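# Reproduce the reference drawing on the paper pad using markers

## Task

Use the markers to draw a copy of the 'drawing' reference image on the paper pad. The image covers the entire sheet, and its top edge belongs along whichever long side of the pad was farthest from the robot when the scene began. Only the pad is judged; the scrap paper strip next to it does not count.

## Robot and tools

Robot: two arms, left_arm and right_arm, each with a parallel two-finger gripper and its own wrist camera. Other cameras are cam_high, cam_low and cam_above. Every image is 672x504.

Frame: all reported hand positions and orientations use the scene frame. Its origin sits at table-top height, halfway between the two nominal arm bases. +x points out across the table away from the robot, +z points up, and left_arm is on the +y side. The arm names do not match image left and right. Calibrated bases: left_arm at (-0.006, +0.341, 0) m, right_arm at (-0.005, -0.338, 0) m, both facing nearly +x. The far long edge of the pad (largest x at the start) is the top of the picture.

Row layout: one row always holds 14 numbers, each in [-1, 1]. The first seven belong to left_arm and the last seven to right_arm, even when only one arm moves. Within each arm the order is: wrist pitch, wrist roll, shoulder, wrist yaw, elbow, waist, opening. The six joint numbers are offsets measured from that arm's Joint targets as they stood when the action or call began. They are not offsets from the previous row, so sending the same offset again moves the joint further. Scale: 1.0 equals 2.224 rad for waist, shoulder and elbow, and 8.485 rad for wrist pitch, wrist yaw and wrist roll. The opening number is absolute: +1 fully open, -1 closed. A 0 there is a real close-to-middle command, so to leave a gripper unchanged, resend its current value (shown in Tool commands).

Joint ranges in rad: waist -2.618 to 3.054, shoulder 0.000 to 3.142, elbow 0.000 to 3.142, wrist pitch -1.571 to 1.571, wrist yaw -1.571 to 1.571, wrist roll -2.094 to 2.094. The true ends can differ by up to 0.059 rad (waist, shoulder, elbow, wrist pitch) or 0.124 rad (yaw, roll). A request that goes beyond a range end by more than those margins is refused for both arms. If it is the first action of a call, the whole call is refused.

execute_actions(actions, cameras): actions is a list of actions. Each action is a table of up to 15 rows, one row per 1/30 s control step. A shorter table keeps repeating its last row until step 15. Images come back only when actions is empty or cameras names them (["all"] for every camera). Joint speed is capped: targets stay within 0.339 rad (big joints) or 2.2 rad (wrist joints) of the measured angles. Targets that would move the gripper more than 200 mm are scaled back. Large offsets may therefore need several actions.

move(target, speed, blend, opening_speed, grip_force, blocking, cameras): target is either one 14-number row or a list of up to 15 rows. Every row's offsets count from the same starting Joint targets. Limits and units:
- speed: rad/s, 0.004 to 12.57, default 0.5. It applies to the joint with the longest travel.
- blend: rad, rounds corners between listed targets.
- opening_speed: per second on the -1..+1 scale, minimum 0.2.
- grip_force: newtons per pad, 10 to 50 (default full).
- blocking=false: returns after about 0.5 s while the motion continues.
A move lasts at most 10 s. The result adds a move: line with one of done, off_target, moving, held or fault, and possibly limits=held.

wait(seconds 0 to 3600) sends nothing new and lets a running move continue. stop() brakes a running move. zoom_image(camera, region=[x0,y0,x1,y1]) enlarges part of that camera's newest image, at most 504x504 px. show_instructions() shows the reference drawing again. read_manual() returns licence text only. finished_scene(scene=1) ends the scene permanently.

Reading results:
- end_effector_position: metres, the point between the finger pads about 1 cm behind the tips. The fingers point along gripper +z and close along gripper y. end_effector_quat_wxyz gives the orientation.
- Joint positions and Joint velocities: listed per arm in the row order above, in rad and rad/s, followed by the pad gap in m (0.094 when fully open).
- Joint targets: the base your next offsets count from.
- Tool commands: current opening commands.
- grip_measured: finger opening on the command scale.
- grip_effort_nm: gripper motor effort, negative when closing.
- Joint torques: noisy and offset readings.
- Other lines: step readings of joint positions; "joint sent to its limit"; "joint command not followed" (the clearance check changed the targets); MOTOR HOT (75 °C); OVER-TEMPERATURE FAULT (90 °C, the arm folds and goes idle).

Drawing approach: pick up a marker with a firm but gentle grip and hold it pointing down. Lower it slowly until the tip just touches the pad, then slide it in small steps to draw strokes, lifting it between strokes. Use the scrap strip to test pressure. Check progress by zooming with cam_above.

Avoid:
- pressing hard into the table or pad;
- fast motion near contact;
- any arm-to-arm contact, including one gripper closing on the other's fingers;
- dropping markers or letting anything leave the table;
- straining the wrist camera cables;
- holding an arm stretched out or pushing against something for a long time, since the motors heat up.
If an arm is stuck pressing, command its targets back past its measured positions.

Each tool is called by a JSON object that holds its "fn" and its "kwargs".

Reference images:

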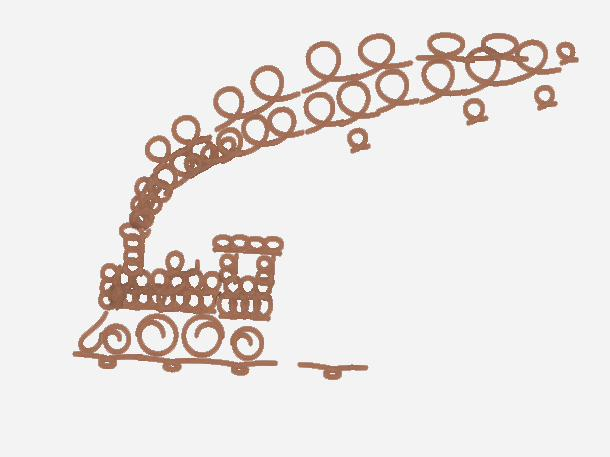

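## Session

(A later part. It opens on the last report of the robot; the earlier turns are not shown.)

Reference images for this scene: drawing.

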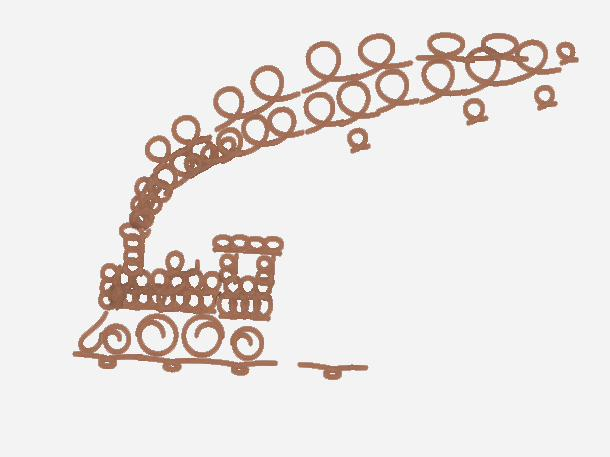

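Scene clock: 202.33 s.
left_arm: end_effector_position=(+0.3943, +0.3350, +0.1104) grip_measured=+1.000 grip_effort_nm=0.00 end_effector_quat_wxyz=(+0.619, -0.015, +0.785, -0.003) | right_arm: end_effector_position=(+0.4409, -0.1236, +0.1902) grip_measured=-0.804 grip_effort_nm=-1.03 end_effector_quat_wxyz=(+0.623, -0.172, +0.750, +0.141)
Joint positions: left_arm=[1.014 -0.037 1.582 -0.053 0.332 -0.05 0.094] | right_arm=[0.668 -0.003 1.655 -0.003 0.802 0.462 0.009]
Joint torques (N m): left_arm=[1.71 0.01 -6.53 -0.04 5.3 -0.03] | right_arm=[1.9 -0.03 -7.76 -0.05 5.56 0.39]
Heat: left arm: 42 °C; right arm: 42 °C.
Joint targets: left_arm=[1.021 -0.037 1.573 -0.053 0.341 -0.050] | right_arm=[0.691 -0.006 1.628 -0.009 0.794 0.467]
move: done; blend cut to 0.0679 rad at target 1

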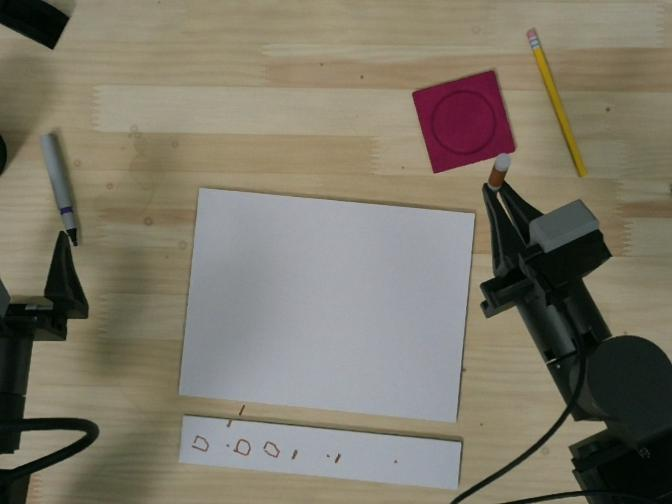

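{"fn": "move", "kwargs": {"target": [[0,0,0,0,0,0,1,-0.00365,0,0.187786,0,0.106586,0.138018,-1],[0,0,0,0,0,0,1,-0.00365,0,0.153168,0,0.067995,0.117097,-1]], "speed": [0.5,0.08], "cameras": ["cam_right_wrist", "cam_low"]}}

Scene clock: 215.70 s.
left_arm: end_effector_position=(+0.3943, +0.3350, +0.1104) grip_measured=+1.000 grip_effort_nm=0.00 end_effector_quat_wxyz=(+0.619, -0.015, +0.785, -0.003) | right_arm: end_effector_position=(+0.3971, +0.0155, +0.0774) grip_measured=-0.804 grip_effort_nm=-1.03 end_effector_quat_wxyz=(+0.517, -0.296, +0.779, +0.196)
Joint positions: left_arm=[1.014 -0.037 1.582 -0.053 0.332 -0.05 0.094] | right_arm=[0.653 -0.003 2.006 -0.007 0.953 0.734 0.009]
Joint torques (N m): left_arm=[1.68 0.04 -6.39 -0.04 5.15 -0.09] | right_arm=[1.68 -0.03 -10.61 -0.01 4.72 -0.57]
Heat: left arm: 42 °C; right arm: 43 °C.
Joint targets: left_arm=[1.021 -0.037 1.573 -0.053 0.341 -0.050] | right_arm=[0.660 -0.006 1.968 -0.009 0.946 0.727]
move: off_target (right_arm); right_arm: the shoulder is farthest, 0.037 rad from its target
Images, in order (width x height): cam_low 672x504, cam_right_wrist 672x504.

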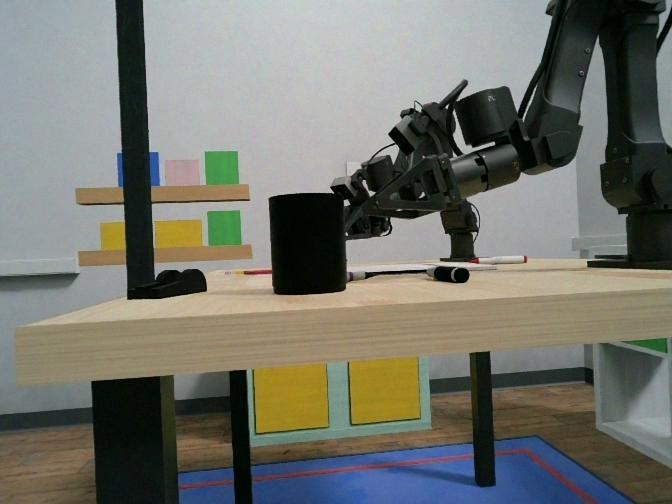

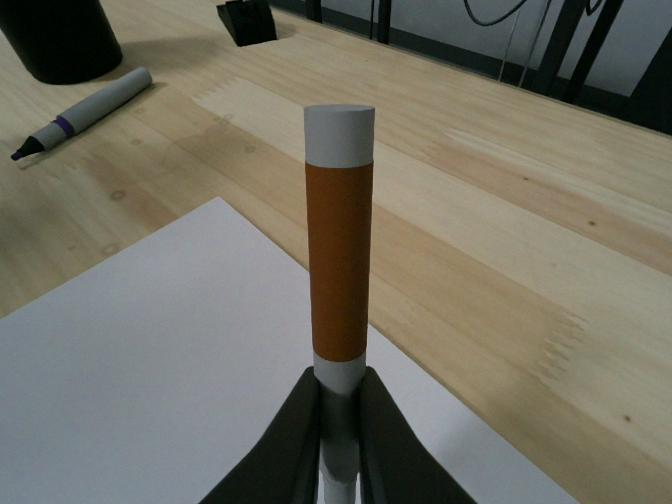

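{"fn": "execute_actions", "kwargs": {"actions": [[[0,0,0,0,0,0,1,-0.0047,0,0,0,0,0,-1]],[[0,0,0,0,0,0,1,-0.0024,0,0,0,0,0,-1]],[[0,0,0,0,0,0,1,-0.0012,0,0,0,0,0,-1]],[[0,0,0,0,0,0,1,-0.0012,0,0,0,0,0,-1]],[[0,0,0,0,0,0,1,-0.0012,0,0,0,0,0,-1]]], "cameras": []}}

Scene clock: 218.83 s.
left_arm: end_effector_position=(+0.3943, +0.3350, +0.1104) grip_measured=+1.000 grip_effort_nm=0.00 end_effector_quat_wxyz=(+0.619, -0.015, +0.785, -0.003) | right_arm: end_effector_position=(+0.3905, +0.0098, +0.0593) grip_measured=-0.804 grip_effort_nm=-1.03 end_effector_quat_wxyz=(+0.485, -0.303, +0.799, +0.184)
Joint positions: left_arm=[1.014 -0.037 1.582 -0.053 0.332 -0.05 0.094] | right_arm=[0.572 -0.003 2.005 -0.007 0.953 0.734 0.009]
Joint torques (N m): left_arm=[1.69 0.06 -6.38 -0.04 5.27 -0.02] | right_arm=[1.56 -0.04 -10.55 -0.01 4.7 -0.54]
Heat: left arm: 42 °C; right arm: 43 °C.
Joint targets: left_arm=[1.021 -0.037 1.573 -0.053 0.341 -0.050] | right_arm=[0.570 -0.006 1.968 -0.009 0.946 0.727]
Step readings (joint positions of left_arm | right_arm):
0: [1.014 -0.037 1.582 -0.053 0.332 -0.050] | [0.653 -0.003 2.006 -0.007 0.953 0.734]
1: [1.014 -0.037 1.582 -0.053 0.332 -0.050] | [0.652 -0.003 2.006 -0.007 0.953 0.734]
2: [1.014 -0.037 1.582 -0.053 0.332 -0.050] | [0.650 -0.003 2.006 -0.007 0.953 0.734]
4: [1.014 -0.037 1.582 -0.053 0.332 -0.050] | [0.642 -0.003 2.005 -0.007 0.953 0.734]
8: [1.014 -0.037 1.582 -0.053 0.332 -0.050] | [0.628 -0.003 2.005 -0.007 0.953 0.734]
15: [1.014 -0.037 1.582 -0.053 0.332 -0.050] | [0.622 -0.003 2.005 -0.007 0.953 0.734]
16: [1.014 -0.037 1.582 -0.053 0.332 -0.050] | [0.621 -0.003 2.005 -0.007 0.953 0.734]
17: [1.014 -0.037 1.582 -0.053 0.332 -0.050] | [0.619 -0.003 2.005 -0.007 0.953 0.734]
19: [1.014 -0.037 1.582 -0.053 0.332 -0.050] | [0.614 -0.003 2.005 -0.007 0.953 0.734]
23: [1.014 -0.037 1.582 -0.053 0.332 -0.050] | [0.605 -0.003 2.005 -0.007 0.953 0.734]
30: [1.014 -0.037 1.582 -0.053 0.332 -0.050] | [0.601 -0.003 2.005 -0.007 0.953 0.734]
31: [1.014 -0.037 1.582 -0.053 0.332 -0.050] | [0.601 -0.003 2.005 -0.007 0.953 0.734]
32: [1.014 -0.037 1.582 -0.053 0.332 -0.050] | [0.600 -0.003 2.005 -0.007 0.953 0.734]
34: [1.014 -0.037 1.582 -0.053 0.332 -0.050] | [0.597 -0.003 2.005 -0.007 0.953 0.734]
38: [1.014 -0.037 1.582 -0.053 0.332 -0.050] | [0.593 -0.003 2.005 -0.007 0.953 0.734]
45: [1.014 -0.037 1.582 -0.053 0.332 -0.050] | [0.591 -0.003 2.005 -0.007 0.953 0.734]
46: [1.014 -0.037 1.582 -0.053 0.332 -0.050] | [0.590 -0.003 2.005 -0.007 0.953 0.734]
47: [1.014 -0.037 1.582 -0.053 0.332 -0.050] | [0.589 -0.003 2.005 -0.007 0.953 0.734]
49: [1.014 -0.037 1.582 -0.053 0.332 -0.050] | [0.587 -0.003 2.005 -0.007 0.953 0.734]
53: [1.014 -0.037 1.582 -0.053 0.332 -0.050] | [0.582 -0.003 2.005 -0.007 0.953 0.734]
60: [1.014 -0.037 1.582 -0.053 0.332 -0.050] | [0.580 -0.003 2.005 -0.007 0.953 0.734]
61: [1.014 -0.037 1.582 -0.053 0.332 -0.050] | [0.580 -0.003 2.005 -0.007 0.953 0.734]
62: [1.014 -0.037 1.582 -0.053 0.332 -0.050] | [0.579 -0.003 2.005 -0.007 0.953 0.734]
64: [1.014 -0.037 1.582 -0.053 0.332 -0.050] | [0.577 -0.003 2.005 -0.007 0.953 0.734]
68: [1.014 -0.037 1.582 -0.053 0.332 -0.050] | [0.572 -0.003 2.005 -0.007 0.953 0.734]
75: [1.014 -0.037 1.582 -0.053 0.332 -0.050] | [0.572 -0.003 2.005 -0.007 0.953 0.734]

{"fn": "move", "kwargs": {"target": [[0,0,0,0,0,0,1,-0.001414,0,-0.003408,0,-0.004465,-0.004643,-1],[0,0,0,0,0,0,1,-0.001414,0,0.016152,0,0.014065,-0.008109,-1],[0,0,0,0,0,0,1,-0.001414,0,0.01965,0,0.018648,-0.010552,-1],[0,0,0,0,0,0,1,-0.001414,0,0.024614,0,0.025152,-0.001292,-1],[0,0,0,0,0,0,1,-0.001414,0,0.028112,0,0.029735,0.001151,-1],[0,0,0,0,0,0,1,-0.001414,0,0.008552,0,0.011205,0.004617,-1],[0,0,0,0,0,0,1,-0.001414,0,0.005054,0,0.006622,0.00706,-1],[0,0,0,0,0,0,1,-0.001414,0,0.00009,0,0.000118,-0.0022,-1],[0,0,0,0,0,0,1,-0.001414,0,-0.003086,0,-0.004044,-0.004311,-1],[0,0,0,0,0,0,1,-0.001414,0,-0.00643,0,-0.008425,-0.006915,-1],[0,0,0,0,0,0,1,0.0118,0,-0.00643,0,-0.008425,-0.006915,-1]], "speed": [0.03,0.08,0.03,0.04,0.03,0.08,0.03,0.04,0.03,0.03,0.3], "blend": [0.002,0.002,0.002,0.002,0.002,0.002,0.002,0.002,0.002,0,0]}}

{"fn": "move", "kwargs": {"target": [0,0,0,0,0,0,1,0.004,0,-0.1,0,-0.03,-0.2,-1], "speed": 0.6, "cameras": ["cam_above"]}}

{"fn": "zoom_image", "kwargs": {"camera": "cam_above", "region": [330, 235, 390, 295]}}

Scene clock: 225.10 s.
left_arm: end_effector_position=(+0.3943, +0.3350, +0.1104) grip_measured=+1.000 grip_effort_nm=0.00 end_effector_quat_wxyz=(+0.619, -0.015, +0.785, -0.003) | right_arm: end_effector_position=(+0.3982, +0.0057, +0.0757) grip_measured=-0.804 grip_effort_nm=-1.03 end_effector_quat_wxyz=(+0.513, -0.291, +0.785, +0.190)
Joint positions: left_arm=[1.014 -0.037 1.582 -0.053 0.332 -0.05 0.094] | right_arm=[0.64 -0.003 1.989 -0.007 0.936 0.718 0.009]
Joint torques (N m): left_arm=[1.66 0.04 -6.45 -0.06 5.27 0.08] | right_arm=[1.9 -0.04 -10.32 0 4.57 -0.58]
Heat: left arm: 43 °C; right arm: 42 °C.
Joint targets: left_arm=[1.021 -0.037 1.573 -0.053 0.341 -0.050] | right_arm=[0.670 -0.006 1.954 -0.009 0.927 0.712]
move: off_target (right_arm); right_arm: the shoulder is farthest, 0.036 rad from its target

Scene clock: 226.47 s.
left_arm: end_effector_position=(+0.3943, +0.3350, +0.1104) grip_measured=+1.000 grip_effort_nm=0.00 end_effector_quat_wxyz=(+0.619, -0.015, +0.785, -0.003) | right_arm: end_effector_position=(+0.4940, -0.2103, +0.1715) grip_measured=-0.804 grip_effort_nm=-1.03 end_effector_quat_wxyz=(+0.623, -0.099, +0.772, +0.079)
Joint positions: left_arm=[1.014 -0.037 1.582 -0.053 0.332 -0.05 0.094] | right_arm=[0.68 -0.003 1.76 -0.006 0.868 0.264 0.009]
Joint torques (N m): left_arm=[1.67 0.06 -6.49 -0.07 5.2 -0.1] | right_arm=[1.87 -0.03 -8.66 -0.03 5.41 0.28]
Heat: left arm: 43 °C; right arm: 43 °C.
Joint targets: left_arm=[1.021 -0.037 1.573 -0.053 0.341 -0.050] | right_arm=[0.704 -0.006 1.732 -0.009 0.860 0.267]
move: done

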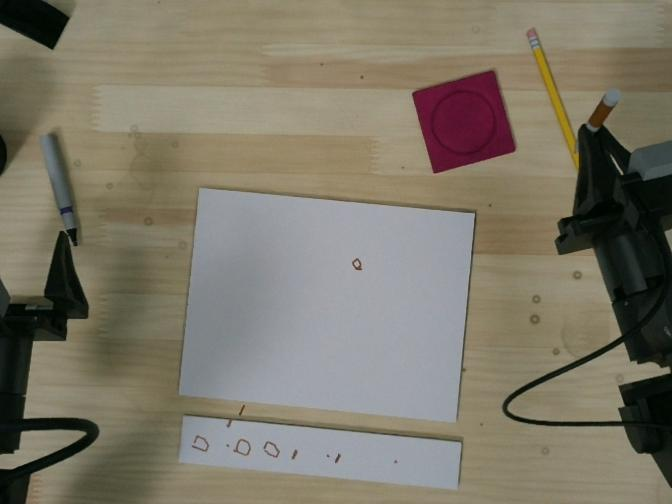

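Scaled by 8.400 from the camera's image (finer frame: 960x720).

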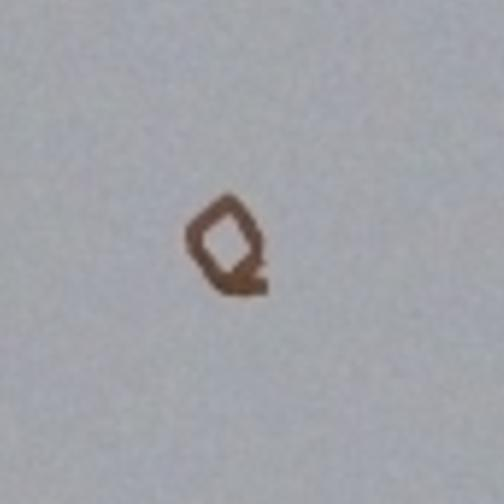

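{"fn": "move", "kwargs": {"target": [[0,0,0,0,0,0,1,-0.0051,0,0.071248,0,-0.01194,0.147536,-1],[0,0,0,0,0,0,1,-0.0051,0,0.086803,0,-0.01194,0.16751,-1],[0,0,0,0,0,0,1,-0.0051,0,0.068683,0,-0.01194,0.161665,-1],[0,0,0,0,0,0,1,-0.017124,0,0.068683,0,-0.01194,0.161665,-1]], "speed": [0.5,0.1,0.15,0.12]}}

{"fn": "move", "kwargs": {"target": [[0,0,0,0,0,0,1,0,0,-0.00419,0,-0.005325,-0.005062,-1],[0,0,0,0,0,0,1,0,0,0.01393,0,0.013205,-0.009264,-1],[0,0,0,0,0,0,1,0,0,0.017989,0,0.018364,-0.012234,-1],[0,0,0,0,0,0,1,0,0,0.023731,0,0.025664,-0.002754,-1],[0,0,0,0,0,0,1,0,0,0.02779,0,0.030823,0.000216,-1],[0,0,0,0,0,0,1,0,0,0.00967,0,0.012293,0.004418,-1],[0,0,0,0,0,0,1,0,0,0.005611,0,0.007134,0.007388,-1],[0,0,0,0,0,0,1,0,0,-0.000131,0,-0.000166,-0.002092,-1],[0,0,0,0,0,0,1,0,0,-0.003263,0,-0.004147,-0.004393,-1],[0,0,0,0,0,0,1,0,0,-0.006656,0,-0.008461,-0.008882,-1],[0,0,0,0,0,0,1,0.0118,0,-0.006656,0,-0.008461,-0.008882,-1]], "speed": [0.025,0.08,0.025,0.04,0.025,0.08,0.025,0.04,0.025,0.025,0.3], "blend": [0.002,0.002,0.002,0.002,0.002,0.002,0.002,0.002,0.002,0,0]}}

{"fn": "move", "kwargs": {"target": [0,0,0,0,0,0,1,0.004,0,-0.08,0,-0.03,-0.15,-1], "speed": 0.6, "cameras": ["cam_above"]}}

{"fn": "zoom_image", "kwargs": {"camera": "cam_above", "region": [380, 225, 440, 285]}}

Scene clock: 236.40 s.
left_arm: end_effector_position=(+0.3943, +0.3350, +0.1104) grip_measured=+1.000 grip_effort_nm=0.00 end_effector_quat_wxyz=(+0.619, -0.015, +0.785, -0.003) | right_arm: end_effector_position=(+0.3991, -0.0489, +0.0575) grip_measured=-0.804 grip_effort_nm=-1.03 end_effector_quat_wxyz=(+0.482, -0.265, +0.820, +0.156)
Joint positions: left_arm=[1.014 -0.037 1.582 -0.053 0.332 -0.05 0.094] | right_arm=[0.57 -0.003 1.917 -0.008 0.838 0.633 0.009]
Joint torques (N m): left_arm=[1.68 0.06 -6.35 -0.04 5.31 -0.01] | right_arm=[1.46 -0.04 -9.4 0 4.83 -0.54]
Heat: left arm: 43 °C; right arm: 43 °C.
Joint targets: left_arm=[1.021 -0.037 1.573 -0.053 0.341 -0.050] | right_arm=[0.558 -0.006 1.884 -0.009 0.834 0.627]
move: done

Scene clock: 242.37 s.
left_arm: end_effector_position=(+0.3943, +0.3350, +0.1104) grip_measured=+1.000 grip_effort_nm=0.00 end_effector_quat_wxyz=(+0.619, -0.015, +0.785, -0.003) | right_arm: end_effector_position=(+0.4073, -0.0550, +0.0719) grip_measured=-0.804 grip_effort_nm=-1.03 end_effector_quat_wxyz=(+0.508, -0.252, +0.808, +0.159)
Joint positions: left_arm=[1.014 -0.037 1.582 -0.053 0.332 -0.05 0.094] | right_arm=[0.629 -0.003 1.902 -0.008 0.824 0.613 0.009]
Joint torques (N m): left_arm=[1.67 0.04 -6.43 -0.03 5.35 -0.12] | right_arm=[1.86 -0.04 -9.39 0 4.45 -0.59]
Heat: left arm: 43 °C; right arm: 43 °C.
Joint targets: left_arm=[1.021 -0.037 1.573 -0.053 0.341 -0.050] | right_arm=[0.659 -0.006 1.870 -0.009 0.815 0.607]
move: done

Scene clock: 243.53 s.
left_arm: end_effector_position=(+0.3943, +0.3350, +0.1104) grip_measured=+1.000 grip_effort_nm=0.00 end_effector_quat_wxyz=(+0.619, -0.015, +0.785, -0.003) | right_arm: end_effector_position=(+0.4662, -0.2125, +0.1393) grip_measured=-0.804 grip_effort_nm=-1.03 end_effector_quat_wxyz=(+0.590, -0.106, +0.797, +0.078)
Joint positions: left_arm=[1.014 -0.037 1.582 -0.053 0.332 -0.05 0.094] | right_arm=[0.667 -0.003 1.719 -0.007 0.755 0.273 0.009]
Joint torques (N m): left_arm=[1.64 0.05 -6.54 -0.02 5.45 0.01] | right_arm=[1.87 -0.04 -8.09 -0.02 5.16 0.03]
Heat: left arm: 43 °C; right arm: 43 °C.
Joint targets: left_arm=[1.021 -0.037 1.573 -0.053 0.341 -0.050] | right_arm=[0.692 -0.006 1.691 -0.009 0.748 0.273]
move: done

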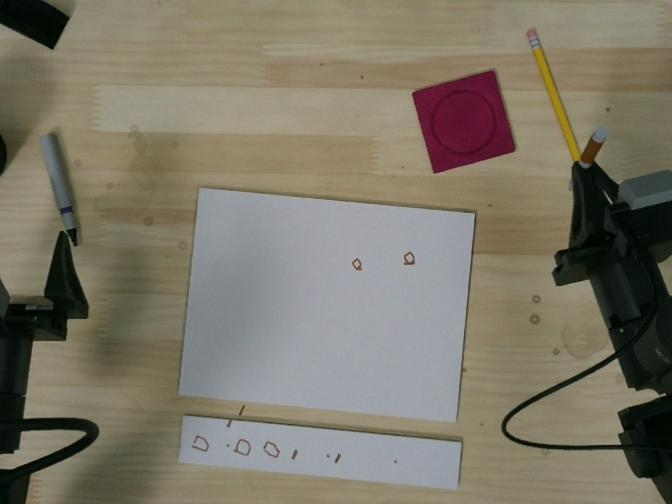

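Scaled by 8.400 from the camera's image (finer frame: 960x720).

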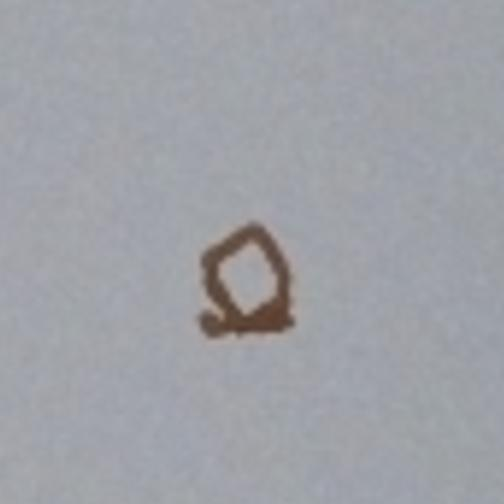

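{"fn": "move", "kwargs": {"target": [[0,0,0,0,0,0,1,-0.00378,0,0.069221,0,0.018817,0.113053,-1],[0,0,0,0,0,0,1,-0.00378,0,0.083715,0,0.03042,0.133299,-1],[0,0,0,0,0,0,1,-0.00378,0,0.066265,0,0.01228,0.127456,-1],[0,0,0,0,0,0,1,-0.0158,0,0.066265,0,0.01228,0.127456,-1]], "speed": [0.5,0.1,0.15,0.12]}}

{"fn": "move", "kwargs": {"target": [[0,0,0,0,0,0,1,0,0,-0.004057,0,-0.005017,-0.004871,-1],[0,0,0,0,0,0,1,0,0,0.013393,0,0.013123,-0.009173,-1],[0,0,0,0,0,0,1,0,0,0.017483,0,0.018181,-0.012214,-1],[0,0,0,0,0,0,1,0,0,0.023269,0,0.025337,-0.002214,-1],[0,0,0,0,0,0,1,0,0,0.027359,0,0.030395,0.000827,-1],[0,0,0,0,0,0,1,0,0,0.009909,0,0.012255,0.005129,-1],[0,0,0,0,0,0,1,0,0,0.005819,0,0.007197,0.00817,-1],[0,0,0,0,0,0,1,0,0,0.000033,0,0.000041,-0.00183,-1],[0,0,0,0,0,0,1,0,0,-0.003059,0,-0.003784,-0.004352,-1],[0,0,0,0,0,0,1,0,0,-0.005187,0,-0.006416,-0.008703,-1],[0,0,0,0,0,0,1,0.0118,0,-0.005187,0,-0.006416,-0.008703,-1]], "speed": [0.025,0.08,0.025,0.04,0.025,0.08,0.025,0.04,0.025,0.025,0.3], "blend": [0.002,0.002,0.002,0.002,0.002,0.002,0.002,0.002,0.002,0,0]}}

{"fn": "move", "kwargs": {"target": [[0,0,0,0,0,0,1,0,0,0.028143,0,0.032953,-0.0257,-1],[0,0,0,0,0,0,1,0,0,0.038435,0,0.044333,-0.007672,-1],[0,0,0,0,0,0,1,0,0,0.020355,0,0.025993,-0.013512,-1],[0,0,0,0,0,0,1,-0.0118,0,0.020355,0,0.025993,-0.013512,-1]], "speed": [0.4,0.1,0.15,0.12]}}

{"fn": "move", "kwargs": {"target": [[0,0,0,0,0,0,1,0,0,-0.002096,0,-0.002648,-0.003498,-1],[0,0,0,0,0,0,1,0,0,0.015984,0,0.015692,-0.007084,-1],[0,0,0,0,0,0,1,0,0,0.019437,0,0.020055,-0.00962,-1],[0,0,0,0,0,0,1,0,0,0.024321,0,0.026225,0.00026,-1],[0,0,0,0,0,0,1,0,0,0.027774,0,0.030588,0.002796,-1],[0,0,0,0,0,0,1,0,0,0.009694,0,0.012248,0.006382,-1],[0,0,0,0,0,0,1,0,0,0.006241,0,0.007885,0.008918,-1],[0,0,0,0,0,0,1,0,0,0.001357,0,0.001715,-0.000962,-1],[0,0,0,0,0,0,1,0,0,-0.001965,0,-0.002482,-0.003175,-1],[0,0,0,0,0,0,1,0,0,-0.004978,0,-0.006289,-0.007407,-1],[0,0,0,0,0,0,1,0.0118,0,-0.004978,0,-0.006289,-0.007407,-1]], "speed": [0.025,0.08,0.025,0.04,0.025,0.08,0.025,0.04,0.025,0.025,0.3], "blend": [0.002,0.002,0.002,0.002,0.002,0.002,0.002,0.002,0.002,0,0]}}

{"fn": "move", "kwargs": {"target": [0,0,0,0,0,0,1,0.004,0,-0.08,0,-0.03,-0.12,-1], "speed": 0.6, "cameras": ["cam_above"]}}

{"fn": "zoom_image", "kwargs": {"camera": "cam_above", "region": [400, 210, 480, 270]}}

Scene clock: 251.60 s.
left_arm: end_effector_position=(+0.3943, +0.3350, +0.1104) grip_measured=+1.000 grip_effort_nm=0.00 end_effector_quat_wxyz=(+0.619, -0.015, +0.785, -0.003) | right_arm: end_effector_position=(+0.4058, -0.0853, +0.0572) grip_measured=-0.804 grip_effort_nm=-1.03 end_effector_quat_wxyz=(+0.482, -0.237, +0.832, +0.138)
Joint positions: left_arm=[1.014 -0.037 1.582 -0.053 0.332 -0.05 0.094] | right_arm=[0.567 -0.003 1.871 -0.009 0.784 0.563 0.009]
Joint torques (N m): left_arm=[1.65 0.06 -6.46 -0.03 5.26 -0.14] | right_arm=[1.49 -0.04 -9.05 0 4.48 -0.54]
Heat: left arm: 43 °C; right arm: 43 °C.
Joint targets: left_arm=[1.021 -0.037 1.573 -0.053 0.341 -0.050] | right_arm=[0.559 -0.006 1.839 -0.009 0.775 0.557]
move: done

Scene clock: 257.53 s.
left_arm: end_effector_position=(+0.3943, +0.3350, +0.1104) grip_measured=+1.000 grip_effort_nm=0.00 end_effector_quat_wxyz=(+0.619, -0.015, +0.785, -0.003) | right_arm: end_effector_position=(+0.4139, -0.0913, +0.0714) grip_measured=-0.804 grip_effort_nm=-1.03 end_effector_quat_wxyz=(+0.508, -0.225, +0.819, +0.140)
Joint positions: left_arm=[1.014 -0.037 1.582 -0.053 0.332 -0.05 0.094] | right_arm=[0.629 -0.003 1.859 -0.009 0.77 0.544 0.009]
Joint torques (N m): left_arm=[1.66 0.08 -6.5 -0.07 5.19 0.01] | right_arm=[1.88 -0.04 -8.95 0.01 4.42 -0.59]
Heat: left arm: 43 °C; right arm: 43 °C.
Joint targets: left_arm=[1.021 -0.037 1.573 -0.053 0.341 -0.050] | right_arm=[0.659 -0.006 1.827 -0.009 0.761 0.537]
move: done

Scene clock: 260.97 s.
left_arm: end_effector_position=(+0.3943, +0.3350, +0.1104) grip_measured=+1.000 grip_effort_nm=0.00 end_effector_quat_wxyz=(+0.619, -0.015, +0.785, -0.003) | right_arm: end_effector_position=(+0.4280, -0.1007, +0.0575) grip_measured=-0.804 grip_effort_nm=-1.03 end_effector_quat_wxyz=(+0.489, -0.216, +0.836, +0.127)
Joint positions: left_arm=[1.014 -0.037 1.582 -0.053 0.332 -0.05 0.094] | right_arm=[0.566 -0.003 1.906 -0.007 0.827 0.514 0.009]
Joint torques (N m): left_arm=[1.66 0.04 -6.46 -0.02 5.26 -0.13] | right_arm=[1.51 -0.03 -9.42 -0.01 4.46 -0.54]
Heat: left arm: 43 °C; right arm: 43 °C.
Joint targets: left_arm=[1.021 -0.037 1.573 -0.053 0.341 -0.050] | right_arm=[0.558 -0.006 1.873 -0.009 0.819 0.507]
move: done

Scene clock: 266.60 s.
left_arm: end_effector_position=(+0.3943, +0.3350, +0.1104) grip_measured=+1.000 grip_effort_nm=0.00 end_effector_quat_wxyz=(+0.619, -0.015, +0.785, -0.003) | right_arm: end_effector_position=(+0.4352, -0.1059, +0.0720) grip_measured=-0.804 grip_effort_nm=-1.03 end_effector_quat_wxyz=(+0.515, -0.205, +0.822, +0.129)
Joint positions: left_arm=[1.014 -0.037 1.582 -0.053 0.332 -0.05 0.094] | right_arm=[0.629 -0.003 1.894 -0.007 0.814 0.498 0.009]
Joint torques (N m): left_arm=[1.71 0.04 -6.57 0 5.26 -0.03] | right_arm=[1.86 -0.04 -9.31 0 4.45 -0.58]
Heat: left arm: 43 °C; right arm: 43 °C.
Joint targets: left_arm=[1.021 -0.037 1.573 -0.053 0.341 -0.050] | right_arm=[0.659 -0.006 1.861 -0.009 0.805 0.491]
move: done

Scene clock: 267.63 s.
left_arm: end_effector_position=(+0.3943, +0.3350, +0.1104) grip_measured=+1.000 grip_effort_nm=0.00 end_effector_quat_wxyz=(+0.619, -0.015, +0.785, -0.003) | right_arm: end_effector_position=(+0.4696, -0.2374, +0.1402) grip_measured=-0.804 grip_effort_nm=-1.03 end_effector_quat_wxyz=(+0.592, -0.085, +0.799, +0.062)
Joint positions: left_arm=[1.014 -0.037 1.582 -0.053 0.332 -0.05 0.094] | right_arm=[0.669 -0.003 1.709 -0.005 0.745 0.222 0.009]
Joint torques (N m): left_arm=[1.7 0.05 -6.48 -0.03 5.22 -0.03] | right_arm=[1.85 -0.04 -7.86 -0.03 5.16 0.16]
Heat: left arm: 43 °C; right arm: 43 °C.
Joint targets: left_arm=[1.021 -0.037 1.573 -0.053 0.341 -0.050] | right_arm=[0.692 -0.006 1.684 -0.009 0.738 0.224]
move: done

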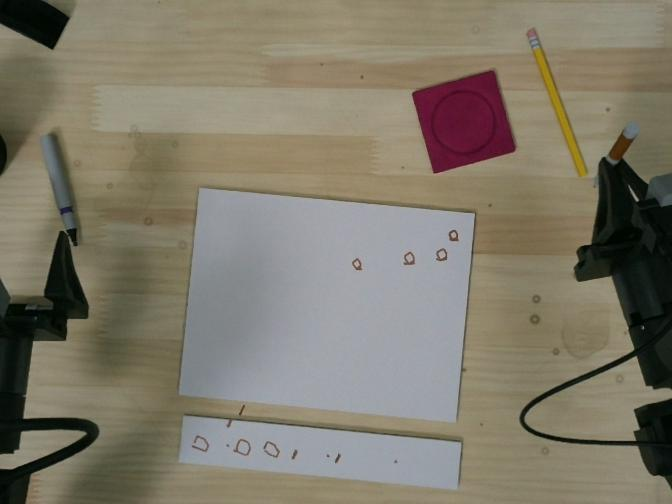

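Scaled by 6.300 from the camera's image (finer frame: 960x720).

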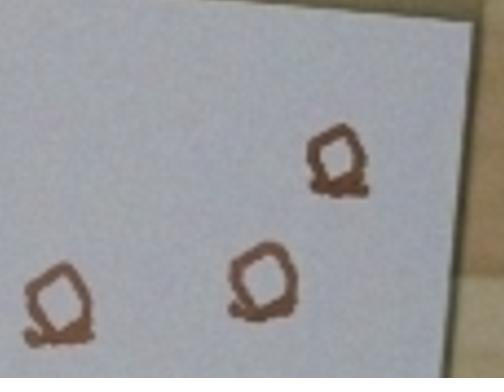

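{"fn": "move", "kwargs": {"target": [[0,0,0,0,0,0,1,-0.00378,0,0.122766,0,0.088249,0.175919,-1],[0,0,0,0,0,0,1,-0.00378,0,0.138293,0,0.09975,0.195991,-1],[0,0,0,0,0,0,1,-0.00378,0,0.118913,0,0.08121,0.190161,-1],[0,0,0,0,0,0,1,-0.0158,0,0.118913,0,0.08121,0.190161,-1]], "speed": [0.5,0.1,0.15,0.12]}}

{"fn": "move", "kwargs": {"target": [[0,0,0,0,0,0,1,0,0,-0.004624,0,-0.006024,-0.00618,-1],[0,0,0,0,0,0,1,0,0,-0.006297,0,-0.008208,-0.01142,-1],[0,0,0,0,0,0,1,0,0,0.013083,0,0.010332,-0.0156,-1],[0,0,0,0,0,0,1,0,0,0.015995,0,0.014122,-0.01919,-1],[0,0,0,0,0,0,1,0,0,0.021038,0,0.02071,-0.02121,-1],[0,0,0,0,0,0,1,0,0,0.026851,0,0.028312,-0.01148,-1],[0,0,0,0,0,0,1,0,0,0.031889,0,0.034924,-0.00939,-1],[0,0,0,0,0,0,1,0,0,0.034789,0,0.038749,-0.00587,-1],[0,0,0,0,0,0,1,0,0,0.015409,0,0.020209,-0.00183,-1],[0,0,0,0,0,0,1,0,0,0.012509,0,0.016384,0.00169,-1],[0,0,0,0,0,0,1,0,0,0.007471,0,0.009772,0.00378,-1],[0,0,0,0,0,0,1,0,0,0.001658,0,0.00217,-0.00581,-1],[0,0,0,0,0,0,1,0,0,-0.006117,0,-0.007973,-0.00769,-1],[0,0,0,0,0,0,1,0,0,-0.01986,0,-0.026646,-0.024387,-1],[0,0,0,0,0,0,1,0.0118,0,-0.01986,0,-0.026646,-0.024387,-1]], "speed": [0.05,0.05,0.09,0.045,0.045,0.045,0.045,0.045,0.09,0.045,0.045,0.045,0.045,0.06,0.3], "blend": [0.003,0.003,0.003,0.003,0.003,0.003,0.003,0.003,0.003,0.003,0.003,0.003,0.003,0,0]}}

{"fn": "move", "kwargs": {"target": [0,0,0,0,0,0,1,0.004,0,-0.08,0,-0.03,-0.15,-1], "speed": 0.6, "cameras": ["cam_above"]}}

{"fn": "zoom_image", "kwargs": {"camera": "cam_above", "region": [360, 205, 440, 265]}}

Scene clock: 274.97 s.
left_arm: end_effector_position=(+0.3943, +0.3350, +0.1104) grip_measured=+1.000 grip_effort_nm=0.00 end_effector_quat_wxyz=(+0.619, -0.015, +0.785, -0.003) | right_arm: end_effector_position=(+0.4113, -0.0271, +0.0586) grip_measured=-0.804 grip_effort_nm=-1.03 end_effector_quat_wxyz=(+0.487, -0.272, +0.813, +0.164)
Joint positions: left_arm=[1.014 -0.037 1.582 -0.053 0.332 -0.05 0.094] | right_arm=[0.566 -0.003 1.984 -0.009 0.927 0.653 0.009]
Joint torques (N m): left_arm=[1.67 0.06 -6.46 -0.02 5.23 -0.13] | right_arm=[1.49 -0.03 -10.28 0.01 4.57 -0.54]
Heat: left arm: 43 °C; right arm: 43 °C.
Joint targets: left_arm=[1.021 -0.037 1.573 -0.053 0.341 -0.050] | right_arm=[0.559 -0.006 1.948 -0.009 0.919 0.647]
move: done

Scene clock: 281.47 s.
left_arm: end_effector_position=(+0.3943, +0.3350, +0.1104) grip_measured=+1.000 grip_effort_nm=0.00 end_effector_quat_wxyz=(+0.619, -0.015, +0.785, -0.003) | right_arm: end_effector_position=(+0.4209, -0.0545, +0.0724) grip_measured=-0.804 grip_effort_nm=-1.03 end_effector_quat_wxyz=(+0.512, -0.246, +0.808, +0.157)
Joint positions: left_arm=[1.014 -0.037 1.582 -0.053 0.332 -0.05 0.094] | right_arm=[0.629 -0.003 1.937 -0.009 0.869 0.599 0.009]
Joint torques (N m): left_arm=[1.67 0.01 -6.5 -0.07 5.18 -0.1] | right_arm=[1.88 -0.03 -9.73 0.01 4.51 -0.54]
Heat: left arm: 43 °C; right arm: 43 °C.
Joint targets: left_arm=[1.021 -0.037 1.573 -0.053 0.341 -0.050] | right_arm=[0.659 -0.006 1.904 -0.009 0.859 0.593]
move: done

Scene clock: 282.63 s.
left_arm: end_effector_position=(+0.3943, +0.3350, +0.1104) grip_measured=+1.000 grip_effort_nm=0.00 end_effector_quat_wxyz=(+0.619, -0.015, +0.785, -0.003) | right_arm: end_effector_position=(+0.4792, -0.2170, +0.1418) grip_measured=-0.804 grip_effort_nm=-1.03 end_effector_quat_wxyz=(+0.594, -0.100, +0.795, +0.074)
Joint positions: left_arm=[1.014 -0.037 1.582 -0.053 0.332 -0.05 0.094] | right_arm=[0.667 -0.003 1.755 -0.007 0.8 0.258 0.009]
Joint torques (N m): left_arm=[1.69 0.03 -6.39 -0.03 5.34 -0.05] | right_arm=[1.88 -0.03 -8.46 -0.02 5.19 0.12]
Heat: left arm: 43 °C; right arm: 43 °C.
Joint targets: left_arm=[1.021 -0.037 1.573 -0.053 0.341 -0.050] | right_arm=[0.693 -0.006 1.726 -0.009 0.793 0.259]
move: done

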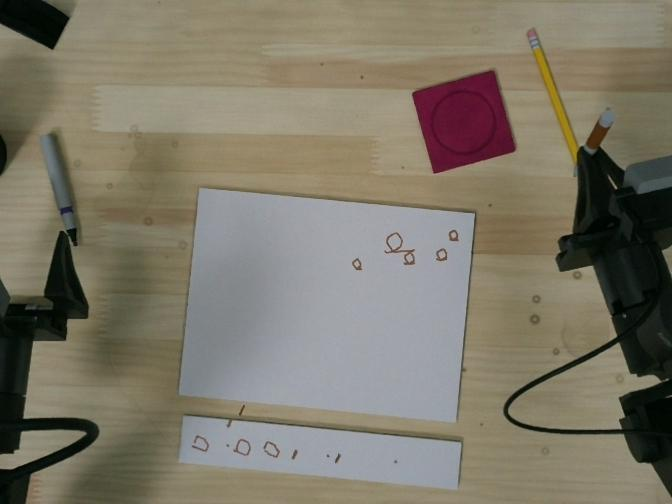

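Scaled by 6.300 from the camera's image (finer frame: 960x720).

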